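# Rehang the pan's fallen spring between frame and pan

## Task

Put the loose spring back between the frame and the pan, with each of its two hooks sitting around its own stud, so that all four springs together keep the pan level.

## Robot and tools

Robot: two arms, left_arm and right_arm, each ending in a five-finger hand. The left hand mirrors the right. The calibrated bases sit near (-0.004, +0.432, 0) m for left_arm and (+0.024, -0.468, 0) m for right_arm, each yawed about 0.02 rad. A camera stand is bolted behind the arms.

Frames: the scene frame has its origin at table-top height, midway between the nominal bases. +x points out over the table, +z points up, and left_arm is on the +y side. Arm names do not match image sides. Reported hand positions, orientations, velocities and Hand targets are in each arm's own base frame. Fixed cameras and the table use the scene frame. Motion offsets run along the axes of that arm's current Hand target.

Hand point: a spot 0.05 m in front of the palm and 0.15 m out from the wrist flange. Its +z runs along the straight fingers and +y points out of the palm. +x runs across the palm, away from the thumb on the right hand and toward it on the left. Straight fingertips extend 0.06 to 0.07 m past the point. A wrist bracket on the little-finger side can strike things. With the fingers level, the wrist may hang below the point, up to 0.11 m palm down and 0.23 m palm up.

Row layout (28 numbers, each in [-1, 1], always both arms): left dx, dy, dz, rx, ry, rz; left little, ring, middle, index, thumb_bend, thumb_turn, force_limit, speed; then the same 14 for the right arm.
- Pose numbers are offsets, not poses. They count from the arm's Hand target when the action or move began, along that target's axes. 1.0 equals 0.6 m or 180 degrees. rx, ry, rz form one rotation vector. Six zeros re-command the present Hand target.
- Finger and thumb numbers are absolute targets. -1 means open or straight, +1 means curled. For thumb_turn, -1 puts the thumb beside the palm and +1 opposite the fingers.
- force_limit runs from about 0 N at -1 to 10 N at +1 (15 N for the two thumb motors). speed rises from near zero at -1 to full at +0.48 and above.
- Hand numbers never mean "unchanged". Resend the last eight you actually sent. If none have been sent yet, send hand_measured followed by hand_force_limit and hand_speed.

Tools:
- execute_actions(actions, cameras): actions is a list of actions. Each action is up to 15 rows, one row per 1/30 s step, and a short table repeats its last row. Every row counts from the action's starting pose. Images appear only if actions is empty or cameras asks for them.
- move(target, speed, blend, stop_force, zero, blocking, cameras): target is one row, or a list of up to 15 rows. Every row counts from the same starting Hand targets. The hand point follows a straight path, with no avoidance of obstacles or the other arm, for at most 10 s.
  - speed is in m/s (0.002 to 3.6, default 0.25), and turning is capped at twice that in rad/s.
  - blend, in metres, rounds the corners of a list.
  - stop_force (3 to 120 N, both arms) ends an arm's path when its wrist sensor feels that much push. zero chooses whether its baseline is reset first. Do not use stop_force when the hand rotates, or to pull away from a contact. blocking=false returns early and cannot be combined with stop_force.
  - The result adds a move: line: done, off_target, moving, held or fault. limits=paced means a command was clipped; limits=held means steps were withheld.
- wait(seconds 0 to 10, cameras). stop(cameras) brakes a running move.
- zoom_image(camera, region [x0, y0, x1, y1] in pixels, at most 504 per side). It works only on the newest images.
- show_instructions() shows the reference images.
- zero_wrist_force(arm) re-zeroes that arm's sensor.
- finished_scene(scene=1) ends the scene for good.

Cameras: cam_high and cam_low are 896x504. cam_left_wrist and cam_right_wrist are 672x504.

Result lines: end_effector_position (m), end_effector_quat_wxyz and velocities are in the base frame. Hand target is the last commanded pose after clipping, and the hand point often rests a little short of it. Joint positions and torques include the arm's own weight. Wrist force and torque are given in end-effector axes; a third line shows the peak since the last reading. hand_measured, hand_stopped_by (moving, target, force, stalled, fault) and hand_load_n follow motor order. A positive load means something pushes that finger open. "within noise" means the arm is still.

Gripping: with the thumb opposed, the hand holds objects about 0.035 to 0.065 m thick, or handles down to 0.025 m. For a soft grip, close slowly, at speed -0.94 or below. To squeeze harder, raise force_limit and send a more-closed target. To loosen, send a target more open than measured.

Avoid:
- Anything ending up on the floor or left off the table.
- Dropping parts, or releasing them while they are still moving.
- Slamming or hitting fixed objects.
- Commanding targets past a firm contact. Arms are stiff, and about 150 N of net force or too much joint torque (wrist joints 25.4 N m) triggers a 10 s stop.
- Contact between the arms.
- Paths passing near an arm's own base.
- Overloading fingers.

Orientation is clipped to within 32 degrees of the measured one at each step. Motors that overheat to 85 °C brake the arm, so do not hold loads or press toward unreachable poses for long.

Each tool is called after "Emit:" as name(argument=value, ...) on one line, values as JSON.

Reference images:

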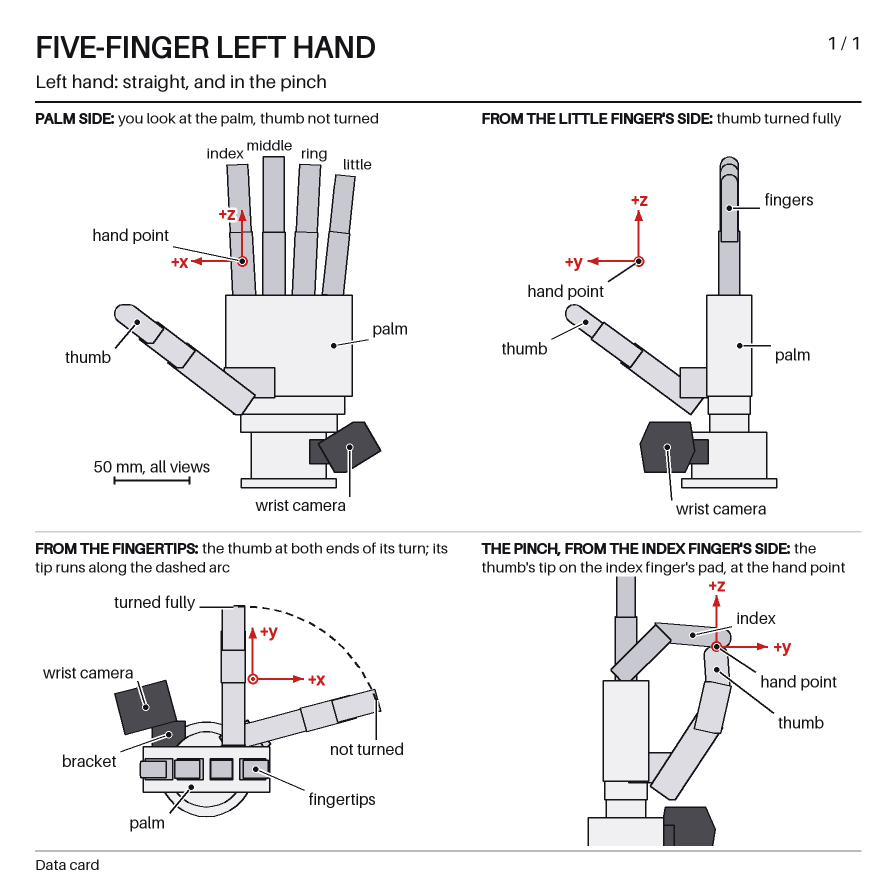

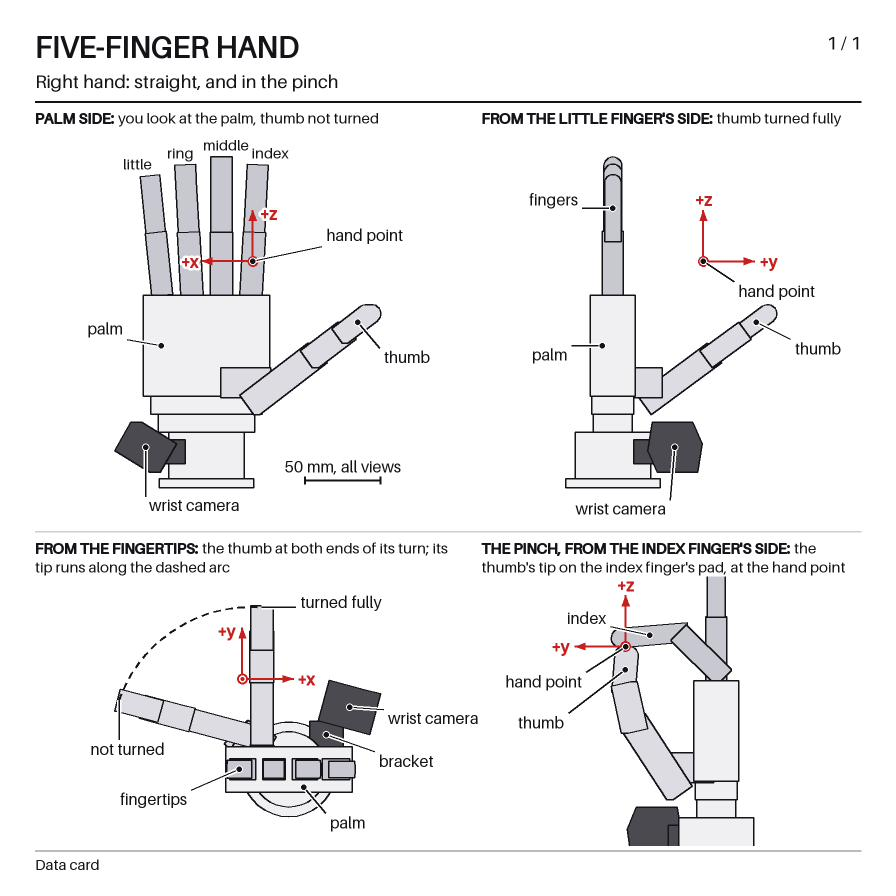

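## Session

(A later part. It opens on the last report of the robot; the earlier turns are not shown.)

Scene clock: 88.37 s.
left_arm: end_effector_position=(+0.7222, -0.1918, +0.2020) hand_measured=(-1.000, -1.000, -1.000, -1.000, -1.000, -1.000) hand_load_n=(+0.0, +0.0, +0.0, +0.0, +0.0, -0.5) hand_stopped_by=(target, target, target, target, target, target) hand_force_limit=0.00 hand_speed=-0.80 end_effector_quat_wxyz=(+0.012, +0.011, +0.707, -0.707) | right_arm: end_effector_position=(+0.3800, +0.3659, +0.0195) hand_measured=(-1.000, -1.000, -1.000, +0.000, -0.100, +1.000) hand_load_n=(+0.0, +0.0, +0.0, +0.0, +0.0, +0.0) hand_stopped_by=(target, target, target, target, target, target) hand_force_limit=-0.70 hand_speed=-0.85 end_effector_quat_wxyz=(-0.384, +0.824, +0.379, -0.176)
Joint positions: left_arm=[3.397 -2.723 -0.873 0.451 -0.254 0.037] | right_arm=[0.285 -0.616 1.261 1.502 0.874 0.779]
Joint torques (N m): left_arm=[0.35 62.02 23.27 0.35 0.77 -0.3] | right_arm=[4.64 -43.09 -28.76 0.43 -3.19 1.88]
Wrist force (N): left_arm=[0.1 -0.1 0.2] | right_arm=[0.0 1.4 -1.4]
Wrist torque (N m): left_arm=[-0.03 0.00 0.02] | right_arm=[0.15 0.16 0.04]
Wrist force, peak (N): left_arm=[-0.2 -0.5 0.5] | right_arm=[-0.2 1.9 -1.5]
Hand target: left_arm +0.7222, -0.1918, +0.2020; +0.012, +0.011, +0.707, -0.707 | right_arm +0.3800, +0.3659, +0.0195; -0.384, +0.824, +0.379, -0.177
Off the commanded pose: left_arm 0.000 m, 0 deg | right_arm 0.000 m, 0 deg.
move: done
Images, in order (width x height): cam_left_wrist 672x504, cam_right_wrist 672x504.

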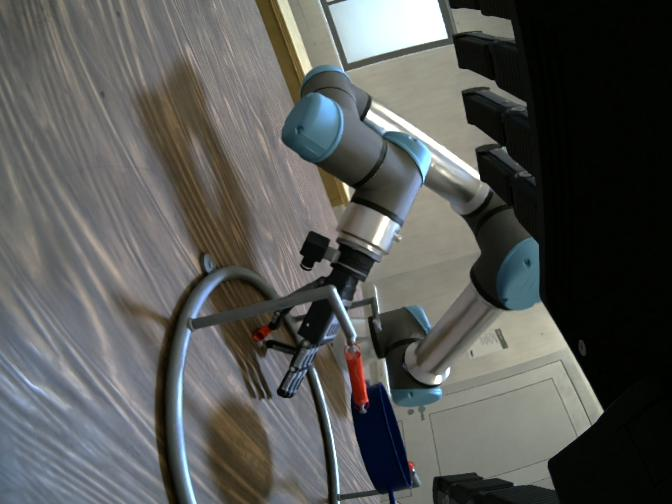

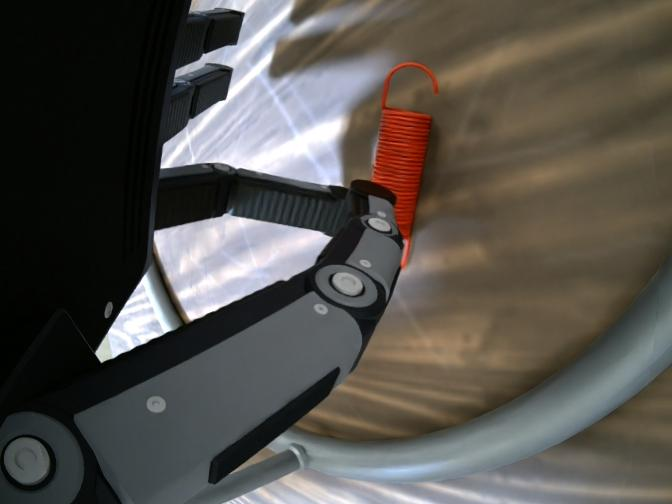

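Emit:
move(target=[[0,0,0,0,0,0,-1,-1,-1,-1,-1,-1,0,-0.8,0,0,0,0,0,0,-1,-1,-1,0,-0.45,1,-0.7,-0.4],[0,0,0,0,0,0,-1,-1,-1,-1,-1,-1,0,-0.8,0,-0.0064,-0.0054,0,0,0,-1,-1,-1,0,-0.45,1,-0.7,-0.4],[0,0,0,0,0,0,-1,-1,-1,-1,-1,-1,0,-0.8,0,-0.0171,0.0074,0,0,0,-1,-1,-1,0,-0.45,1,-0.7,-0.4],[0,0,0,0,0,0,-1,-1,-1,-1,-1,-1,0,-0.8,0,-0.0171,0.0074,0,0,0,-1,-1,-1,0.2,-0.45,1,-0.5,-0.4]], speed=0.03)

Emit:
move(target=[0,0,0,0,0,0,-1,-1,-1,-1,-1,-1,0,-0.8,0,0.024,0.02,0,0,0,-1,-1,-1,0.2,-0.45,1,-0.5,-0.4], speed=0.006, stop_force=3, cameras=["cam_right_wrist","cam_left_wrist"])

Emit:
zoom_image(camera="cam_right_wrist", region=[320, 140, 520, 320])

Emit:
zoom_image(camera="cam_left_wrist", region=[230, 280, 310, 360])

Scene clock: 91.77 s.
left_arm: end_effector_position=(+0.7222, -0.1918, +0.2020) hand_measured=(-1.000, -1.000, -1.000, -1.000, -1.000, -1.000) hand_load_n=(+0.0, +0.0, +0.0, -0.5, +0.0, +0.0) hand_stopped_by=(target, target, target, target, target, target) hand_force_limit=0.00 hand_speed=-0.80 end_effector_quat_wxyz=(+0.012, +0.011, +0.707, -0.707) | right_arm: end_effector_position=(+0.3724, +0.3724, +0.0245) hand_measured=(-1.000, -1.000, -1.000, +0.200, -0.450, +1.000) hand_load_n=(+0.0, +0.0, +0.0, +0.0, +0.0, +0.0) hand_stopped_by=(target, target, target, target, target, target) hand_force_limit=-0.50 hand_speed=-0.40 end_effector_quat_wxyz=(-0.384, +0.824, +0.379, -0.176)
Joint positions: left_arm=[3.397 -2.723 -0.873 0.451 -0.254 0.037] | right_arm=[0.299 -0.63 1.272 1.494 0.867 0.796]
Joint torques (N m): left_arm=[0.21 62.81 22.81 0.39 0.77 -0.31] | right_arm=[-8.33 -37.46 -28.59 5.33 2.38 -1.45]
Wrist force (N): left_arm=[0.0 -0.4 0.2] | right_arm=[-0.3 1.3 -1.4]
Wrist torque (N m): left_arm=[-0.06 0.01 0.02] | right_arm=[0.13 0.20 0.03]
Wrist force, peak (N): left_arm=[-0.2 -0.3 0.6] | right_arm=[-0.4 1.8 -1.7]
Hand target: left_arm +0.7222, -0.1918, +0.2020; +0.012, +0.011, +0.707, -0.707 | right_arm +0.3724, +0.3724, +0.0245; -0.384, +0.824, +0.379, -0.177
Off the commanded pose: left_arm 0.000 m, 0 deg | right_arm 0.000 m, 0 deg.
move: done

Scene clock: 94.77 s.
left_arm: end_effector_position=(+0.7222, -0.1918, +0.2020) hand_measured=(-1.000, -1.000, -1.000, -1.000, -1.000, -1.000) hand_load_n=(+0.0, +0.0, +0.0, +0.0, +0.0, +0.0) hand_stopped_by=(target, target, target, target, target, target) hand_force_limit=0.00 hand_speed=-0.80 end_effector_quat_wxyz=(+0.012, +0.011, +0.707, -0.707) | right_arm: end_effector_position=(+0.3724, +0.3724, +0.0128) hand_measured=(-1.000, -1.000, -1.000, +0.200, -0.450, +1.000) hand_load_n=(+0.0, +0.0, +0.0, -0.5, +0.0, +0.0) hand_stopped_by=(target, target, target, target, target, target) hand_force_limit=-0.50 hand_speed=-0.40 end_effector_quat_wxyz=(-0.384, +0.824, +0.379, -0.177)
Joint positions: left_arm=[3.397 -2.723 -0.873 0.451 -0.254 0.037] | right_arm=[0.299 -0.613 1.273 1.476 0.867 0.795]
Joint torques (N m): left_arm=[-0.41 62.78 23.45 0.36 0.86 -0.44] | right_arm=[-8.29 -64.02 -4.98 4.77 2.38 -1.49]
Wrist force (N): left_arm=[0.2 -0.5 0.2] | right_arm=[-0.1 -1.4 -2.4]
Wrist torque (N m): left_arm=[-0.07 -0.02 0.03] | right_arm=[0.09 0.15 0.04]
Wrist force, peak (N): left_arm=[-0.2 -0.7 0.5] | right_arm=[0.2 -5.2 -3.9]
Hand target: left_arm +0.7222, -0.1918, +0.2020; +0.012, +0.011, +0.707, -0.707 | right_arm +0.3724, +0.3724, +0.0128; -0.384, +0.824, +0.379, -0.177 (not the last commanded pose)
Off the commanded pose: left_arm 0.000 m, 0 deg | right_arm 0.007 m, 0 deg.
move: contact (right_arm)
Images, in order (width x height): cam_left_wrist 672x504, cam_right_wrist 672x504.

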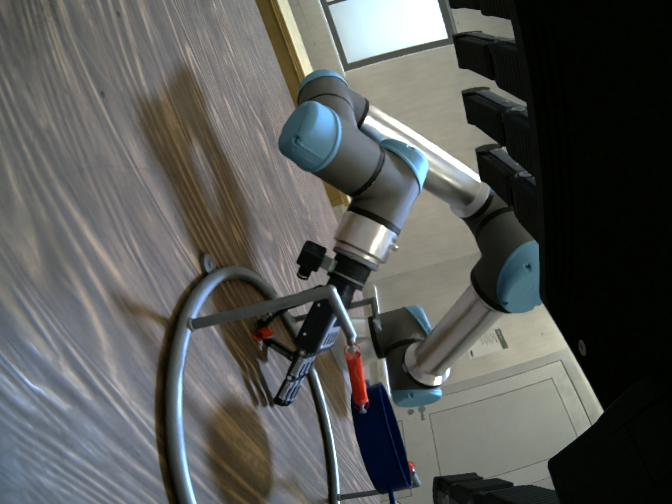

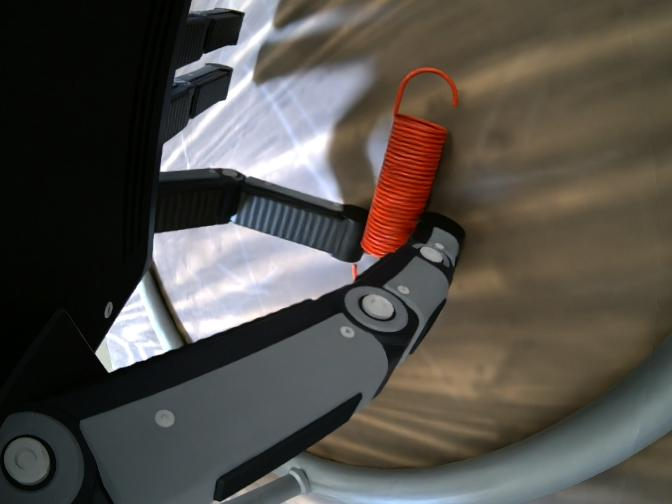

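Scaled by 2.520 from the camera's 672x504 image, which has a finer 960x720 frame.

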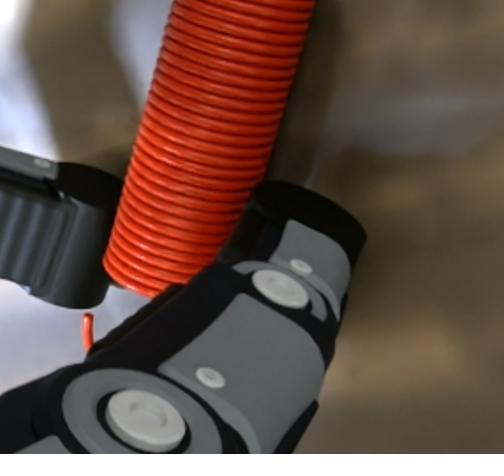

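Scaled by 6.300 from the camera's 672x504 image, which has a finer 960x720 frame.

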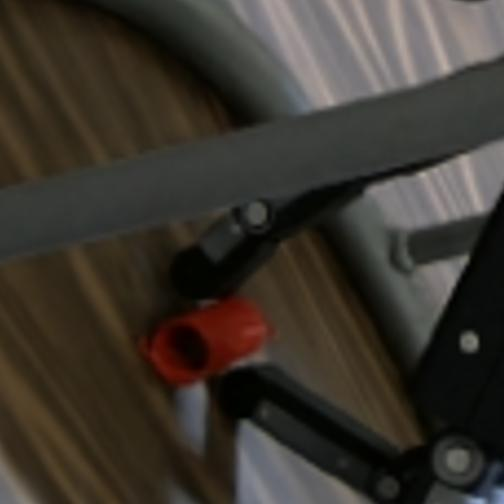

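Emit:
move(target=[0,0,0,0,0,0,-1,-1,-1,-1,-1,-1,0,-0.8,0,-0.001,-0.0009,0,0,0,-1,-1,-1,0.2,-0.25,1,-0.6,-0.9], speed=0.02, cameras=["cam_right_wrist","cam_left_wrist"])

Emit:
zoom_image(camera="cam_right_wrist", region=[320, 140, 520, 320])

Emit:
zoom_image(camera="cam_left_wrist", region=[230, 280, 310, 360])

Scene clock: 95.93 s.
left_arm: end_effector_position=(+0.7222, -0.1918, +0.2020) hand_measured=(-1.000, -1.000, -1.000, -1.000, -1.000, -1.000) hand_load_n=(+0.0, +0.0, +0.0, +0.0, +0.0, +0.0) hand_stopped_by=(target, target, target, target, target, target) hand_force_limit=0.00 hand_speed=-0.80 end_effector_quat_wxyz=(+0.012, +0.011, +0.707, -0.707) | right_arm: end_effector_position=(+0.3724, +0.3724, +0.0137) hand_measured=(-1.000, -1.000, -1.000, +0.200, -0.386, +1.000) hand_load_n=(+0.0, +0.0, +0.0, +4.0, +3.5, -0.5) hand_stopped_by=(target, target, target, target, force, target) hand_force_limit=-0.60 hand_speed=-0.90 end_effector_quat_wxyz=(-0.384, +0.824, +0.379, -0.177)
Joint positions: left_arm=[3.397 -2.723 -0.873 0.451 -0.254 0.037] | right_arm=[0.299 -0.614 1.273 1.478 0.867 0.795]
Joint torques (N m): left_arm=[-0.1 62.48 23.13 0.52 0.74 -0.31] | right_arm=[-8.02 -62.57 -16.94 4.89 2.38 -1.47]
Wrist force (N): left_arm=[-0.2 -0.3 0.2] | right_arm=[-0.1 1.4 -1.5]
Wrist torque (N m): left_arm=[-0.05 0.04 0.00] | right_arm=[0.14 0.18 0.05]
Wrist force, peak (N): left_arm=[0.1 -0.5 0.3] | right_arm=[-0.2 -1.7 -2.6]
Hand target: left_arm +0.7222, -0.1918, +0.2020; +0.012, +0.011, +0.707, -0.707 | right_arm +0.3724, +0.3724, +0.0136; -0.384, +0.824, +0.379, -0.177
Off the commanded pose: left_arm 0.000 m, 0 deg | right_arm 0.000 m, 0 deg.
move: done
Images, in order (width x height): cam_left_wrist 672x504, cam_right_wrist 672x504.

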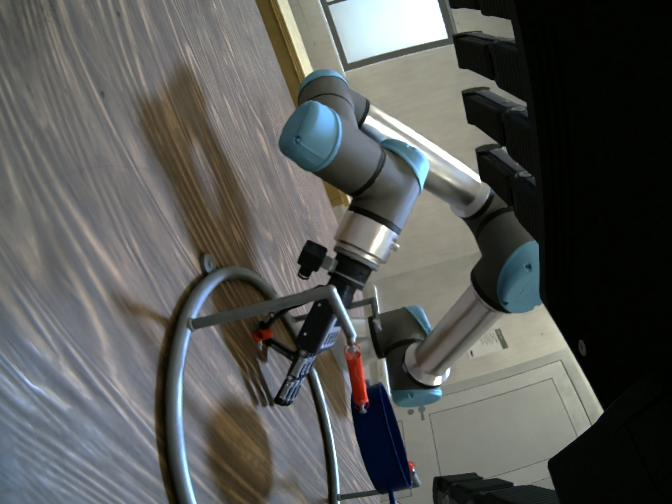

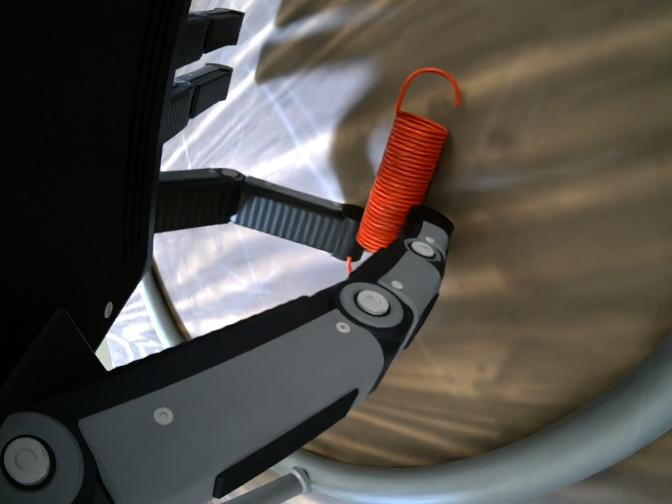

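Scaled by 2.520 from the camera's 672x504 image, which has a finer 960x720 frame.

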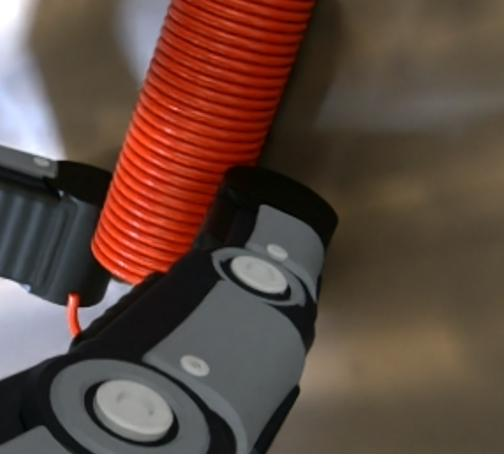

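Scaled by 6.300 from the camera's 672x504 image, which has a finer 960x720 frame.

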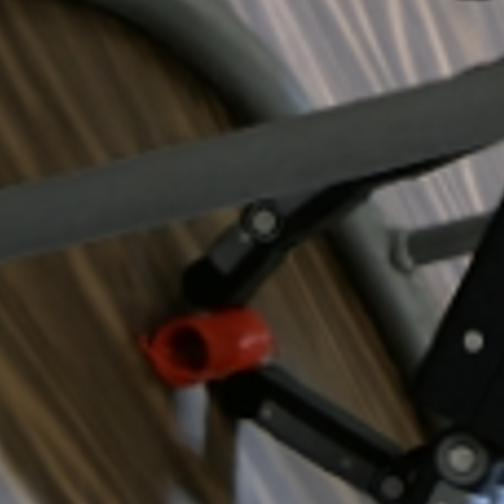

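Emit:
move(target=[0,0,0,0,0,0,-1,-1,-1,-1,-1,-1,0,-0.8,0,0,0,0,0,0,-1,-1,-1,0.2,-0.2,1,-0.2,-0.9], speed=0.02)

Emit:
move(target=[0,0,0,0,0,0,-1,-1,-1,-1,-1,-1,0,-0.8,0,-0.025,-0.021,0,0,0,-1,-1,-1,0.2,-0.2,1,-0.2,-0.9], speed=0.02, cameras=["cam_right_wrist","cam_left_wrist"])

Emit:
zoom_image(camera="cam_right_wrist", region=[320, 140, 520, 320])

Emit:
zoom_image(camera="cam_left_wrist", region=[230, 280, 330, 380])

Scene clock: 96.80 s.
left_arm: end_effector_position=(+0.7222, -0.1918, +0.2020) hand_measured=(-1.000, -1.000, -1.000, -1.000, -1.000, -1.000) hand_load_n=(+0.0, -0.5, +0.0, +0.0, +0.0, -0.5) hand_stopped_by=(target, target, target, target, target, target) hand_force_limit=0.00 hand_speed=-0.80 end_effector_quat_wxyz=(+0.012, +0.011, +0.707, -0.707) | right_arm: end_effector_position=(+0.3724, +0.3724, +0.0137) hand_measured=(-1.000, -1.000, -1.000, +0.200, -0.370, +1.000) hand_load_n=(+0.0, +0.0, -0.5, +7.5, +6.0, -1.0) hand_stopped_by=(target, target, target, target, force, target) hand_force_limit=-0.20 hand_speed=-0.90 end_effector_quat_wxyz=(-0.384, +0.824, +0.379, -0.177)
Joint positions: left_arm=[3.397 -2.723 -0.873 0.451 -0.254 0.037] | right_arm=[0.299 -0.614 1.273 1.478 0.867 0.795]
Joint torques (N m): left_arm=[-0.28 61.98 22.48 0.38 0.76 -0.34] | right_arm=[-7.91 -57.24 -28.4 2.94 2.4 -1.44]
Wrist force (N): left_arm=[0.0 -0.4 0.1] | right_arm=[-0.2 1.4 -1.5]
Wrist torque (N m): left_arm=[-0.05 0.01 0.01] | right_arm=[0.15 0.18 0.06]
Wrist force, peak (N): left_arm=[0.1 -0.4 0.4] | right_arm=[-0.3 1.9 -1.5]
Hand target: left_arm +0.7222, -0.1918, +0.2020; +0.012, +0.011, +0.707, -0.707 | right_arm +0.3724, +0.3724, +0.0136; -0.384, +0.824, +0.379, -0.177
Off the commanded pose: left_arm 0.000 m, 0 deg | right_arm 0.000 m, 0 deg.
move: done

Scene clock: 98.03 s.
left_arm: end_effector_position=(+0.7222, -0.1918, +0.2020) hand_measured=(-1.000, -1.000, -1.000, -1.000, -1.000, -1.000) hand_load_n=(+0.0, +0.0, +0.0, +0.0, +0.0, +0.0) hand_stopped_by=(target, target, target, target, target, target) hand_force_limit=0.00 hand_speed=-0.80 end_effector_quat_wxyz=(+0.012, +0.011, +0.707, -0.707) | right_arm: end_effector_position=(+0.3724, +0.3724, +0.0335) hand_measured=(-1.000, -1.000, -1.000, +0.200, -0.370, +1.000) hand_load_n=(+0.0, -0.5, +0.0, +7.0, +6.5, -1.0) hand_stopped_by=(target, target, target, target, force, target) hand_force_limit=-0.20 hand_speed=-0.90 end_effector_quat_wxyz=(-0.384, +0.824, +0.379, -0.177)
Joint positions: left_arm=[3.397 -2.723 -0.873 0.451 -0.254 0.037] | right_arm=[0.299 -0.643 1.271 1.509 0.867 0.795]
Joint torques (N m): left_arm=[-0.38 62.26 23.13 0.47 0.95 -0.37] | right_arm=[-4.88 -37.65 -26.58 0.71 1.8 -0.17]
Wrist force (N): left_arm=[0.0 -0.4 0.4] | right_arm=[-0.1 1.3 -1.4]
Wrist torque (N m): left_arm=[-0.07 0.02 0.02] | right_arm=[0.11 0.17 0.05]
Wrist force, peak (N): left_arm=[0.0 -0.4 0.5] | right_arm=[-0.1 1.8 -1.6]
Hand target: left_arm +0.7222, -0.1918, +0.2020; +0.012, +0.011, +0.707, -0.707 | right_arm +0.3724, +0.3724, +0.0332; -0.384, +0.824, +0.379, -0.177
Off the commanded pose: left_arm 0.000 m, 0 deg | right_arm 0.000 m, 0 deg.
move: done
Images, in order (width x height): cam_left_wrist 672x504, cam_right_wrist 672x504.

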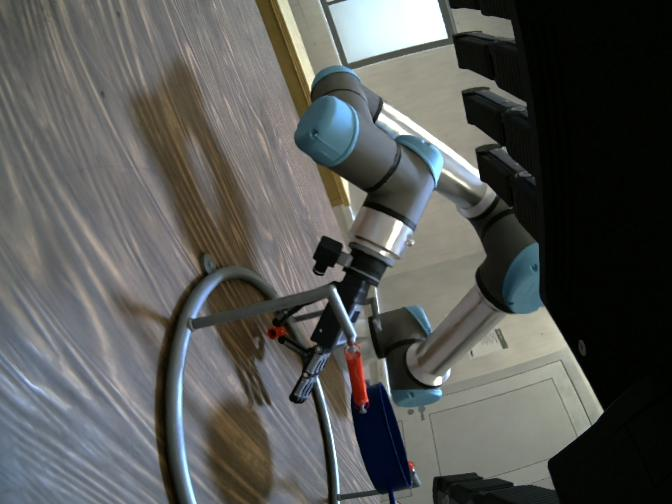

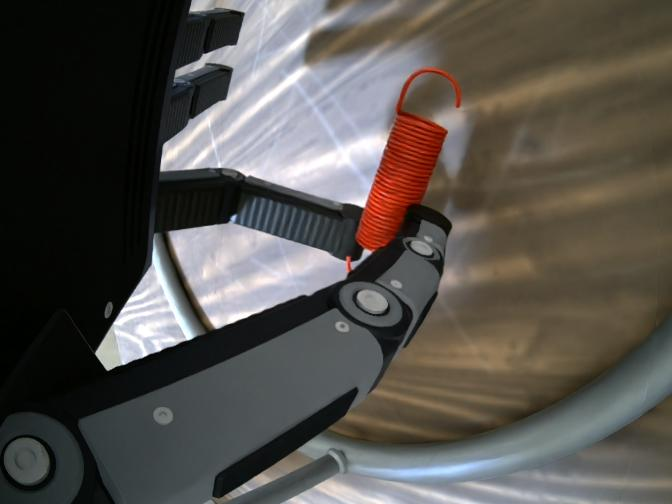

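Scaled by 2.520 from the camera's 672x504 image, which has a finer 960x720 frame.

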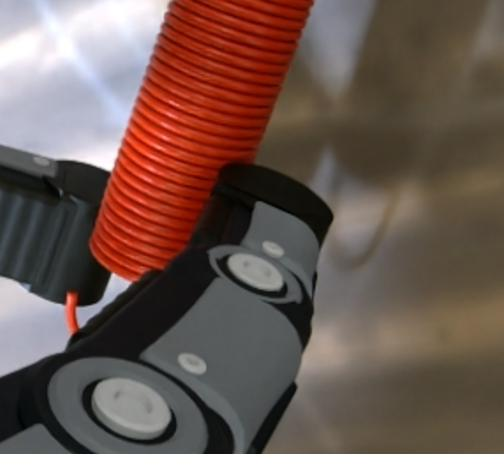

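Scaled by 5.040 from the camera's 672x504 image, which has a finer 960x720 frame.

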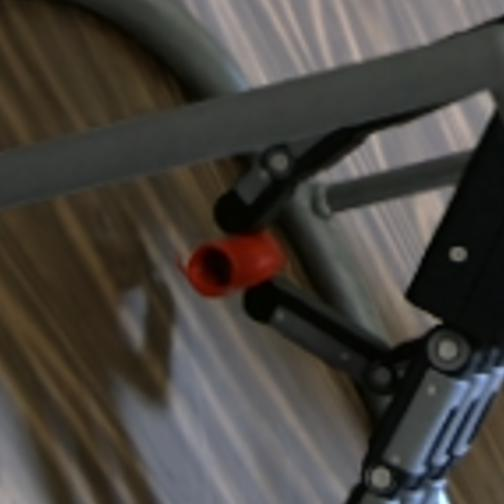

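Emit:
move(target=[0,0,0,0,0,0,-1,-1,-1,-1,-1,-1,0,-0.8,0,-0.3026,-0.254,0,0,0,-1,-1,-1,0.2,-0.2,1,-0.2,-0.9], speed=0.12)

Emit:
move(target=[0,0,0,0,0,0,-1,-1,-1,-1,-1,-1,0,-0.8,0,0,0,-0.396,-0.169,-0.2566,-1,-1,-1,0.2,-0.2,1,-0.2,-0.9], speed=0.2, cameras=["all"])

Scene clock: 102.73 s.
left_arm: end_effector_position=(+0.7222, -0.1918, +0.2020) hand_measured=(-1.000, -1.000, -1.000, -1.000, -1.000, -1.000) hand_load_n=(+0.0, +0.0, +0.0, +0.0, +0.0, +0.0) hand_stopped_by=(target, target, target, target, target, target) hand_force_limit=0.00 hand_speed=-0.80 end_effector_quat_wxyz=(+0.012, +0.011, +0.707, -0.707) | right_arm: end_effector_position=(+0.3724, +0.3725, +0.2703) hand_measured=(-1.000, -1.000, -1.000, +0.200, -0.370, +1.000) hand_load_n=(+0.0, +0.0, +0.0, +7.0, +6.5, -1.0) hand_stopped_by=(target, target, target, target, force, target) hand_force_limit=-0.20 hand_speed=-0.90 end_effector_quat_wxyz=(-0.384, +0.824, +0.379, -0.176)
Joint positions: left_arm=[3.397 -2.723 -0.873 0.451 -0.254 0.037] | right_arm=[0.299 -0.88 1.049 1.967 0.866 0.796]
Joint torques (N m): left_arm=[-0.46 60.88 22.67 0.54 0.86 -0.24] | right_arm=[4.21 -33.89 -11.92 3.53 0.69 -0.39]
Wrist force (N): left_arm=[0.0 -0.4 0.1] | right_arm=[0.0 1.6 -1.3]
Wrist torque (N m): left_arm=[-0.06 0.00 0.02] | right_arm=[0.16 0.15 0.07]
Wrist force, peak (N): left_arm=[-0.1 -0.7 0.4] | right_arm=[0.0 6.2 -1.0]
Hand target: left_arm +0.7222, -0.1918, +0.2020; +0.012, +0.011, +0.707, -0.707 | right_arm +0.3724, +0.3725, +0.2703; -0.384, +0.824, +0.379, -0.177
Off the commanded pose: left_arm 0.000 m, 0 deg | right_arm 0.000 m, 0 deg.
move: done

Scene clock: 107.13 s.
left_arm: end_effector_position=(+0.7222, -0.1918, +0.2020) hand_measured=(-1.000, -1.000, -1.000, -1.000, -1.000, -1.000) hand_load_n=(+0.0, +0.0, +0.0, +0.0, +0.0, +0.0) hand_stopped_by=(target, target, target, target, target, target) hand_force_limit=0.00 hand_speed=-0.80 end_effector_quat_wxyz=(+0.012, +0.011, +0.707, -0.707) | right_arm: end_effector_position=(+0.3723, +0.3725, +0.2703) hand_measured=(-1.000, -1.000, -1.000, +0.200, -0.370, +1.000) hand_load_n=(+0.0, +0.0, +0.0, +7.0, +6.5, -1.0) hand_stopped_by=(target, target, target, target, force, target) hand_force_limit=-0.20 hand_speed=-0.90 end_effector_quat_wxyz=(+0.217, +0.617, +0.756, +0.030)
Joint positions: left_arm=[3.397 -2.723 -0.873 0.451 -0.254 0.037] | right_arm=[0.835 -1.109 1.276 1.315 2.003 0.613]
Joint torques (N m): left_arm=[0.17 61.98 23.66 0.57 0.94 -0.4] | right_arm=[-3.35 -24.25 -28.92 2.66 0.47 0.92]
Wrist force (N): left_arm=[0.1 -0.3 0.4] | right_arm=[1.5 -1.4 -0.5]
Wrist torque (N m): left_arm=[-0.06 -0.01 0.02] | right_arm=[-0.10 -0.10 -0.06]
Wrist force, peak (N): left_arm=[0.2 -0.4 0.5] | right_arm=[-0.1 1.8 -1.7]
Hand target: left_arm +0.7222, -0.1918, +0.2020; +0.012, +0.011, +0.707, -0.707 | right_arm +0.3724, +0.3725, +0.2703; +0.217, +0.617, +0.756, +0.030
Off the commanded pose: left_arm 0.000 m, 0 deg | right_arm 0.000 m, 0 deg.
move: done

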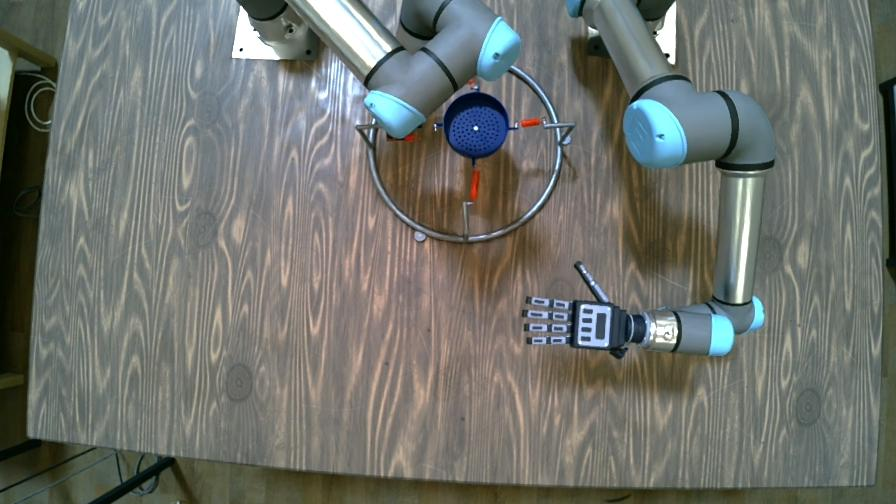

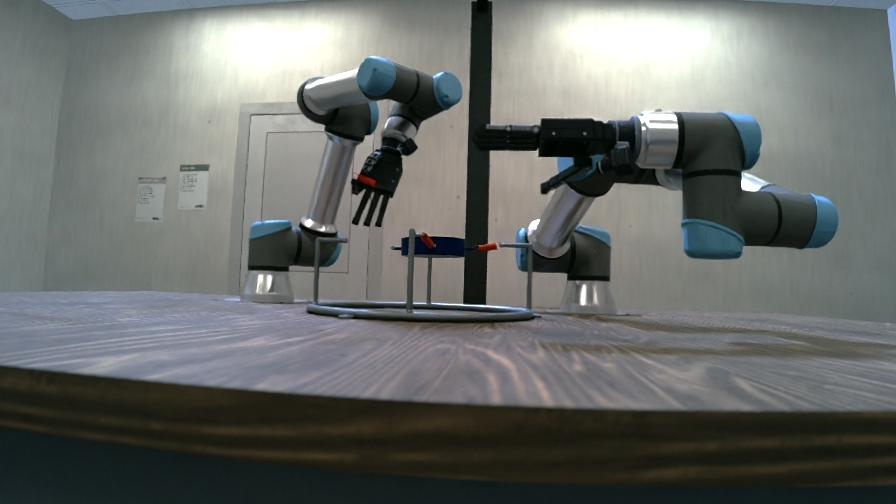

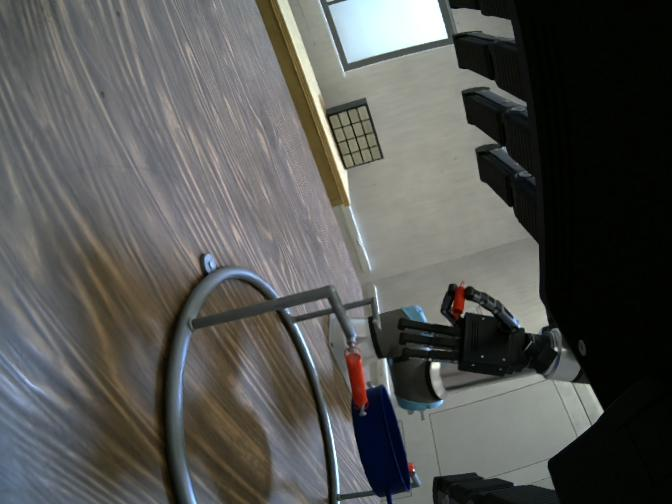

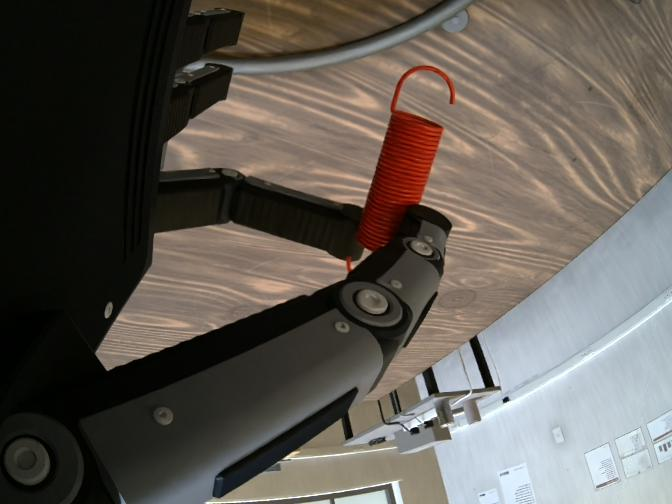

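Emit:
zoom_image(camera="cam_low", region=[300, 140, 480, 280])

Emit:
zoom_image(camera="cam_high", region=[340, 60, 500, 180])

Emit:
zoom_image(camera="cam_left_wrist", region=[320, 240, 580, 430])

Scaled by 2.800.

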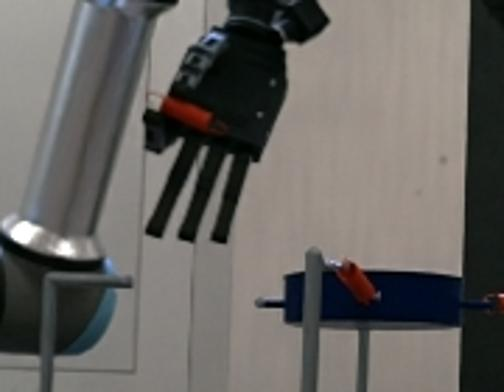

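Scaled by 3.150.

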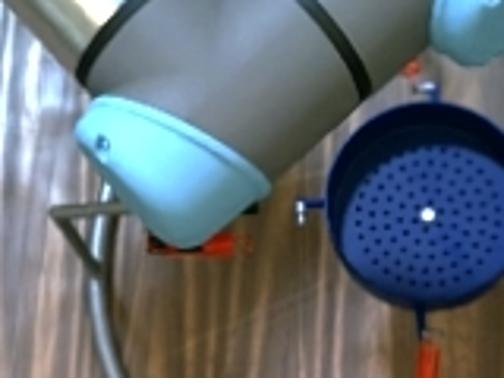

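Scaled by 1.938 from the camera's 672x504 image, which has a finer 960x720 frame.

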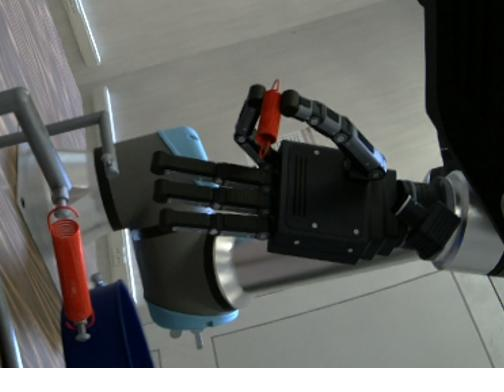

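Emit:
zoom_image(camera="cam_low", region=[340, 160, 400, 200])

Emit:
zoom_image(camera="cam_right_wrist", region=[320, 50, 480, 290])

Emit:
zoom_image(camera="cam_left_wrist", region=[430, 270, 510, 340])

Scaled by 8.400.

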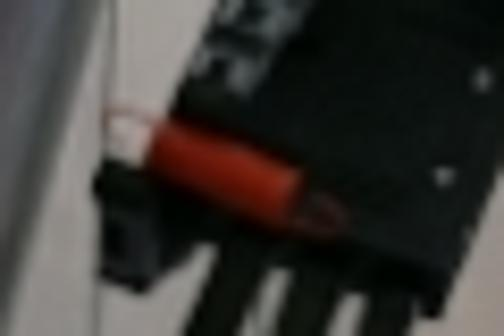

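Scaled by 2.100 from the camera's 672x504 image, which has a finer 960x720 frame.

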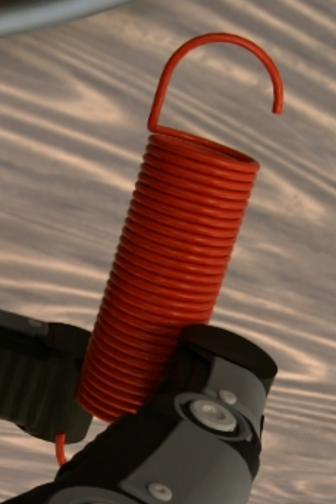

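Scaled by 6.300 from the camera's 672x504 image, which has a finer 960x720 frame.

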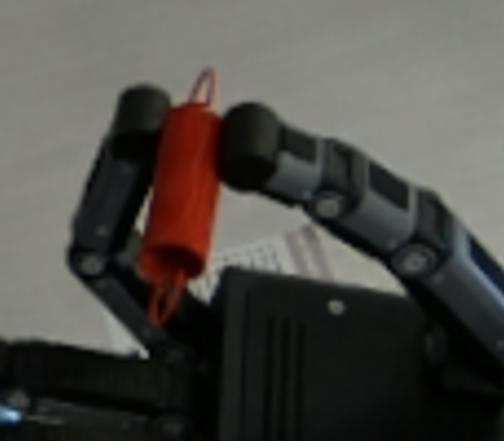

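Emit:
move(target=[0,0,0,0,0,0,-1,-1,-1,-1,-1,-1,0,-0.8,0,0,0,-0.0159,0.1394,0.0533,-1,-1,-1,0.2,-0.2,1,-0.2,-0.9], speed=0.2, cameras=["all"])

Emit:
zoom_image(camera="cam_low", region=[330, 160, 430, 260])

Emit:
zoom_image(camera="cam_left_wrist", region=[400, 250, 520, 350])

Emit:
zoom_image(camera="cam_high", region=[360, 100, 460, 170])

Scene clock: 110.30 s.
left_arm: end_effector_position=(+0.7222, -0.1918, +0.2020) hand_measured=(-1.000, -1.000, -1.000, -1.000, -1.000, -1.000) hand_load_n=(+0.0, +0.0, +0.0, +0.0, +0.0, -0.5) hand_stopped_by=(target, target, target, target, target, target) hand_force_limit=0.00 hand_speed=-0.80 end_effector_quat_wxyz=(+0.012, +0.011, +0.707, -0.707) | right_arm: end_effector_position=(+0.3724, +0.3724, +0.2703) hand_measured=(-1.000, -1.000, -1.000, +0.200, -0.370, +1.000) hand_load_n=(+0.0, +0.0, +0.0, +7.0, +6.0, -1.5) hand_stopped_by=(target, target, target, target, force, target) hand_force_limit=-0.20 hand_speed=-0.90 end_effector_quat_wxyz=(+0.059, +0.650, +0.731, +0.199)
Joint positions: left_arm=[3.397 -2.723 -0.873 0.451 -0.254 0.037] | right_arm=[0.662 -1.352 1.492 1.013 1.615 0.536]
Joint torques (N m): left_arm=[0.1 62.17 24.08 0.58 0.89 -0.23] | right_arm=[-4.06 -19.24 -30.82 1.73 -0.44 1.11]
Wrist force (N): left_arm=[-0.1 -0.1 0.3] | right_arm=[-0.3 -1.7 0.1]
Wrist torque (N m): left_arm=[-0.03 0.01 0.00] | right_arm=[-0.15 0.05 -0.07]
Wrist force, peak (N): left_arm=[0.1 -0.4 0.5] | right_arm=[1.6 -1.6 -0.3]
Hand target: left_arm +0.7222, -0.1918, +0.2020; +0.012, +0.011, +0.707, -0.707 | right_arm +0.3724, +0.3725, +0.2703; +0.059, +0.650, +0.731, +0.199
Off the commanded pose: left_arm 0.000 m, 0 deg | right_arm 0.000 m, 0 deg.
move: done

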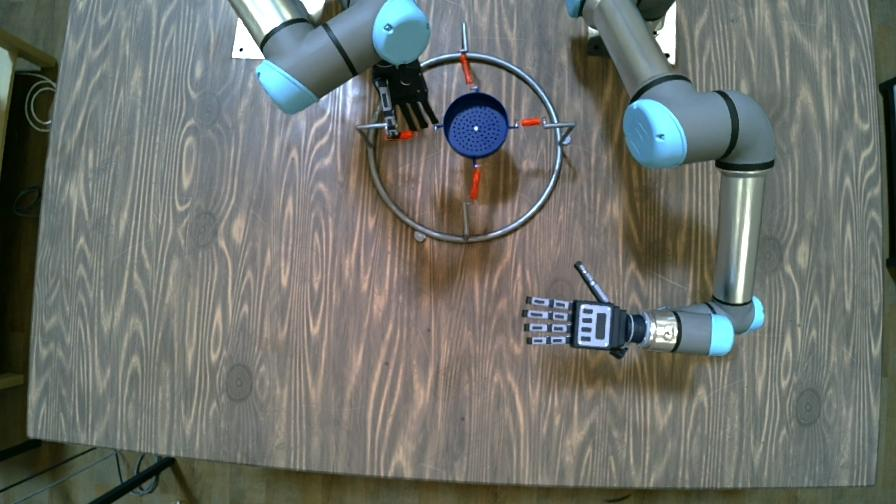

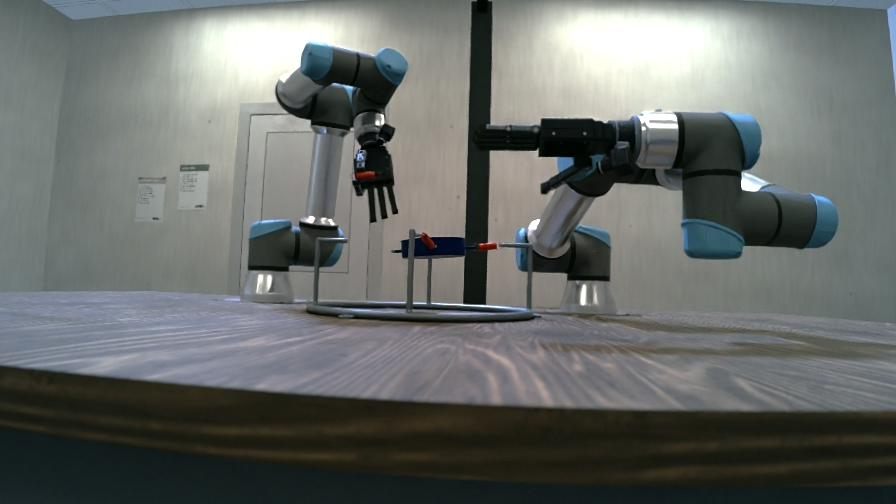

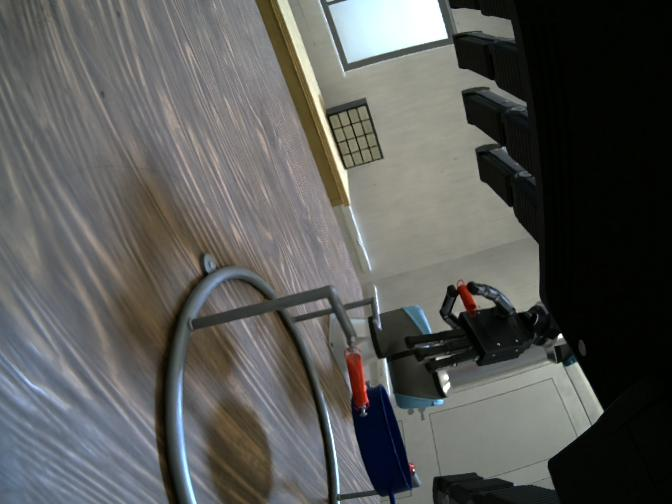

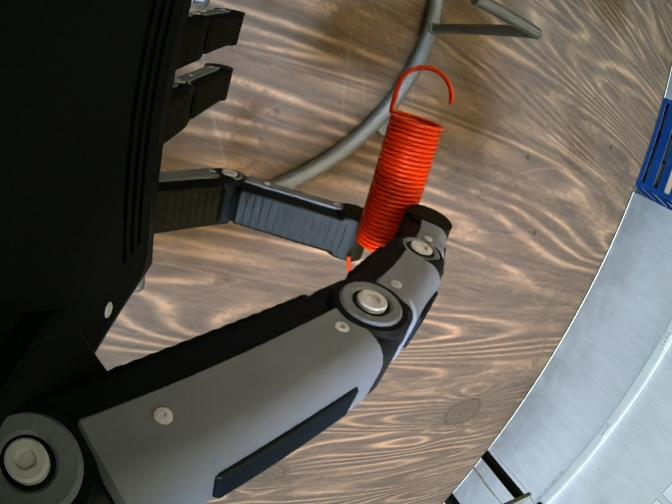

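Scaled by 5.040.

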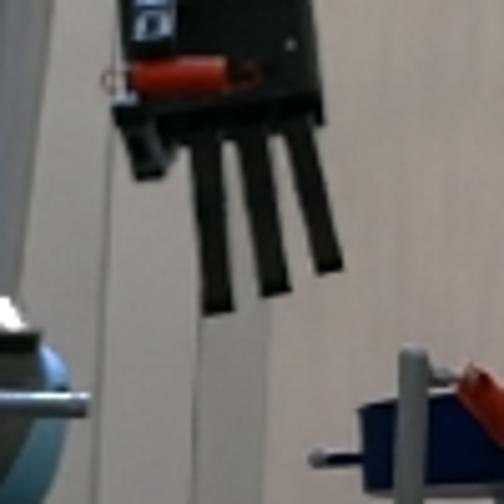

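Scaled by 4.200 from the camera's 672x504 image, which has a finer 960x720 frame.

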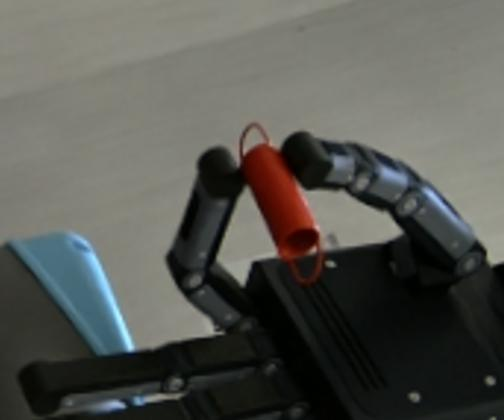

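Scaled by 5.040.

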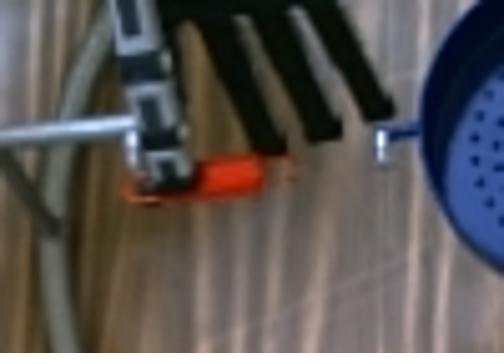

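Emit:
move(target=[[0,0,0,0,0,0,-1,-1,-1,-1,-1,-1,0,-0.8,-0.0456,0.191,0.0685,-0.0506,0.1215,0.478,-1,-1,-1,0.2,-0.2,1,-0.2,-0.9],[0,0,0,0,0,0,-1,-1,-1,-1,-1,-1,0,-0.8,-0.0912,0.3823,0.137,-0.1012,0.243,0.956,-1,-1,-1,0.2,-0.2,1,-0.2,-0.9]], speed=0.35, blend=0.05, cameras=["all"])

Scene clock: 122.57 s.
left_arm: end_effector_position=(+0.7222, -0.1918, +0.2020) hand_measured=(-1.000, -1.000, -1.000, -1.000, -1.000, -1.000) hand_load_n=(+0.0, +0.0, +0.0, +0.0, +0.0, +0.0) hand_stopped_by=(target, target, target, target, target, target) hand_force_limit=0.00 hand_speed=-0.80 end_effector_quat_wxyz=(+0.012, +0.011, +0.707, -0.707) | right_arm: end_effector_position=(+0.6215, +0.3538, +0.2702) hand_measured=(-1.000, -1.000, -1.000, +0.200, -0.370, +1.000) hand_load_n=(+0.0, +0.0, +0.0, +7.0, +6.0, -1.0) hand_stopped_by=(target, target, target, target, force, target) hand_force_limit=-0.20 hand_speed=-0.90 end_effector_quat_wxyz=(-0.304, +0.658, -0.623, +0.294)
Joint positions: left_arm=[3.397 -2.723 -0.873 0.451 -0.254 0.037] | right_arm=[0.356 -1.01 0.935 0.798 1.808 3.335]
Joint torques (N m): left_arm=[0.83 62.68 23.55 0.69 0.93 -0.29] | right_arm=[5.12 -59.46 -8.89 -1.7 -2.57 2.08]
Wrist force (N): left_arm=[0.1 -0.2 0.2] | right_arm=[-0.1 1.7 -1.9]
Wrist torque (N m): left_arm=[-0.04 -0.01 0.02] | right_arm=[0.22 0.19 0.14]
Wrist force, peak (N): left_arm=[-0.3 -0.4 0.6] | right_arm=[-1.4 1.4 -1.8]
Hand target: left_arm +0.7222, -0.1918, +0.2020; +0.012, +0.011, +0.707, -0.707 | right_arm +0.6214, +0.3539, +0.2703; -0.304, +0.658, -0.623, +0.294
Off the commanded pose: left_arm 0.000 m, 0 deg | right_arm 0.000 m, 0 deg.
move: done

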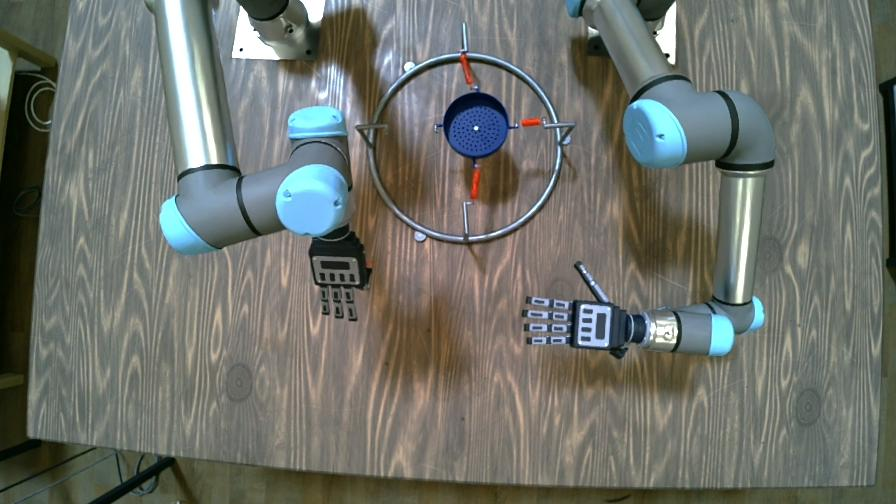

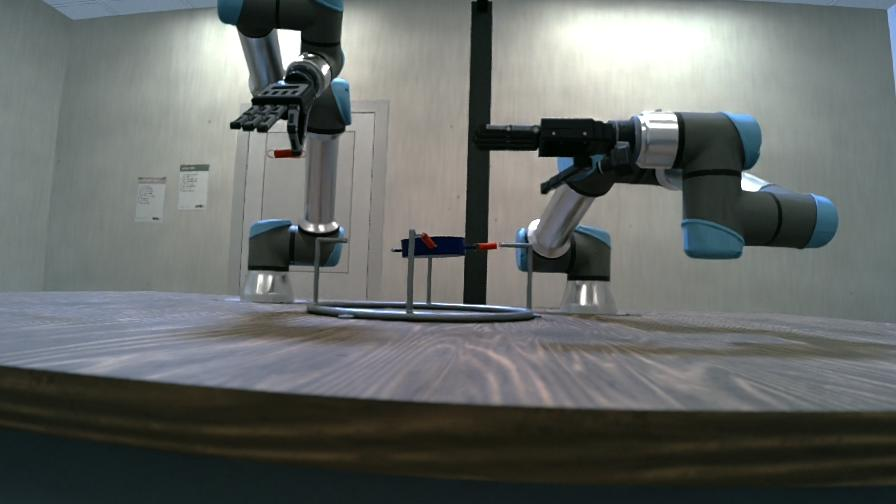

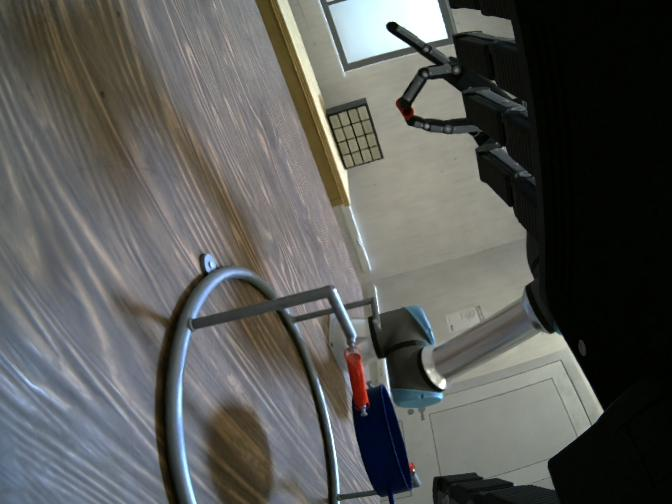

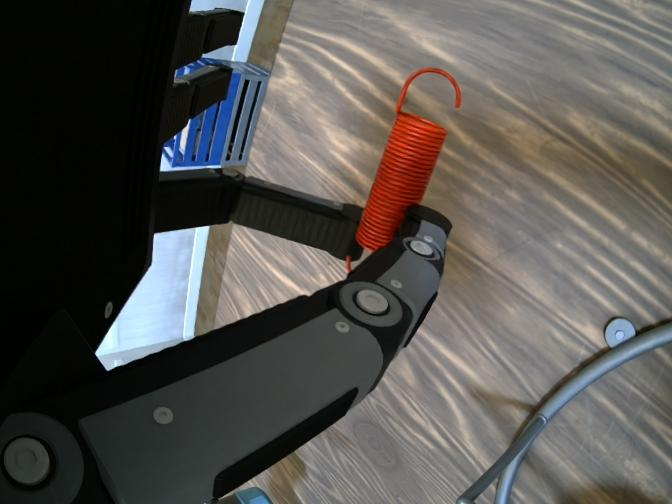

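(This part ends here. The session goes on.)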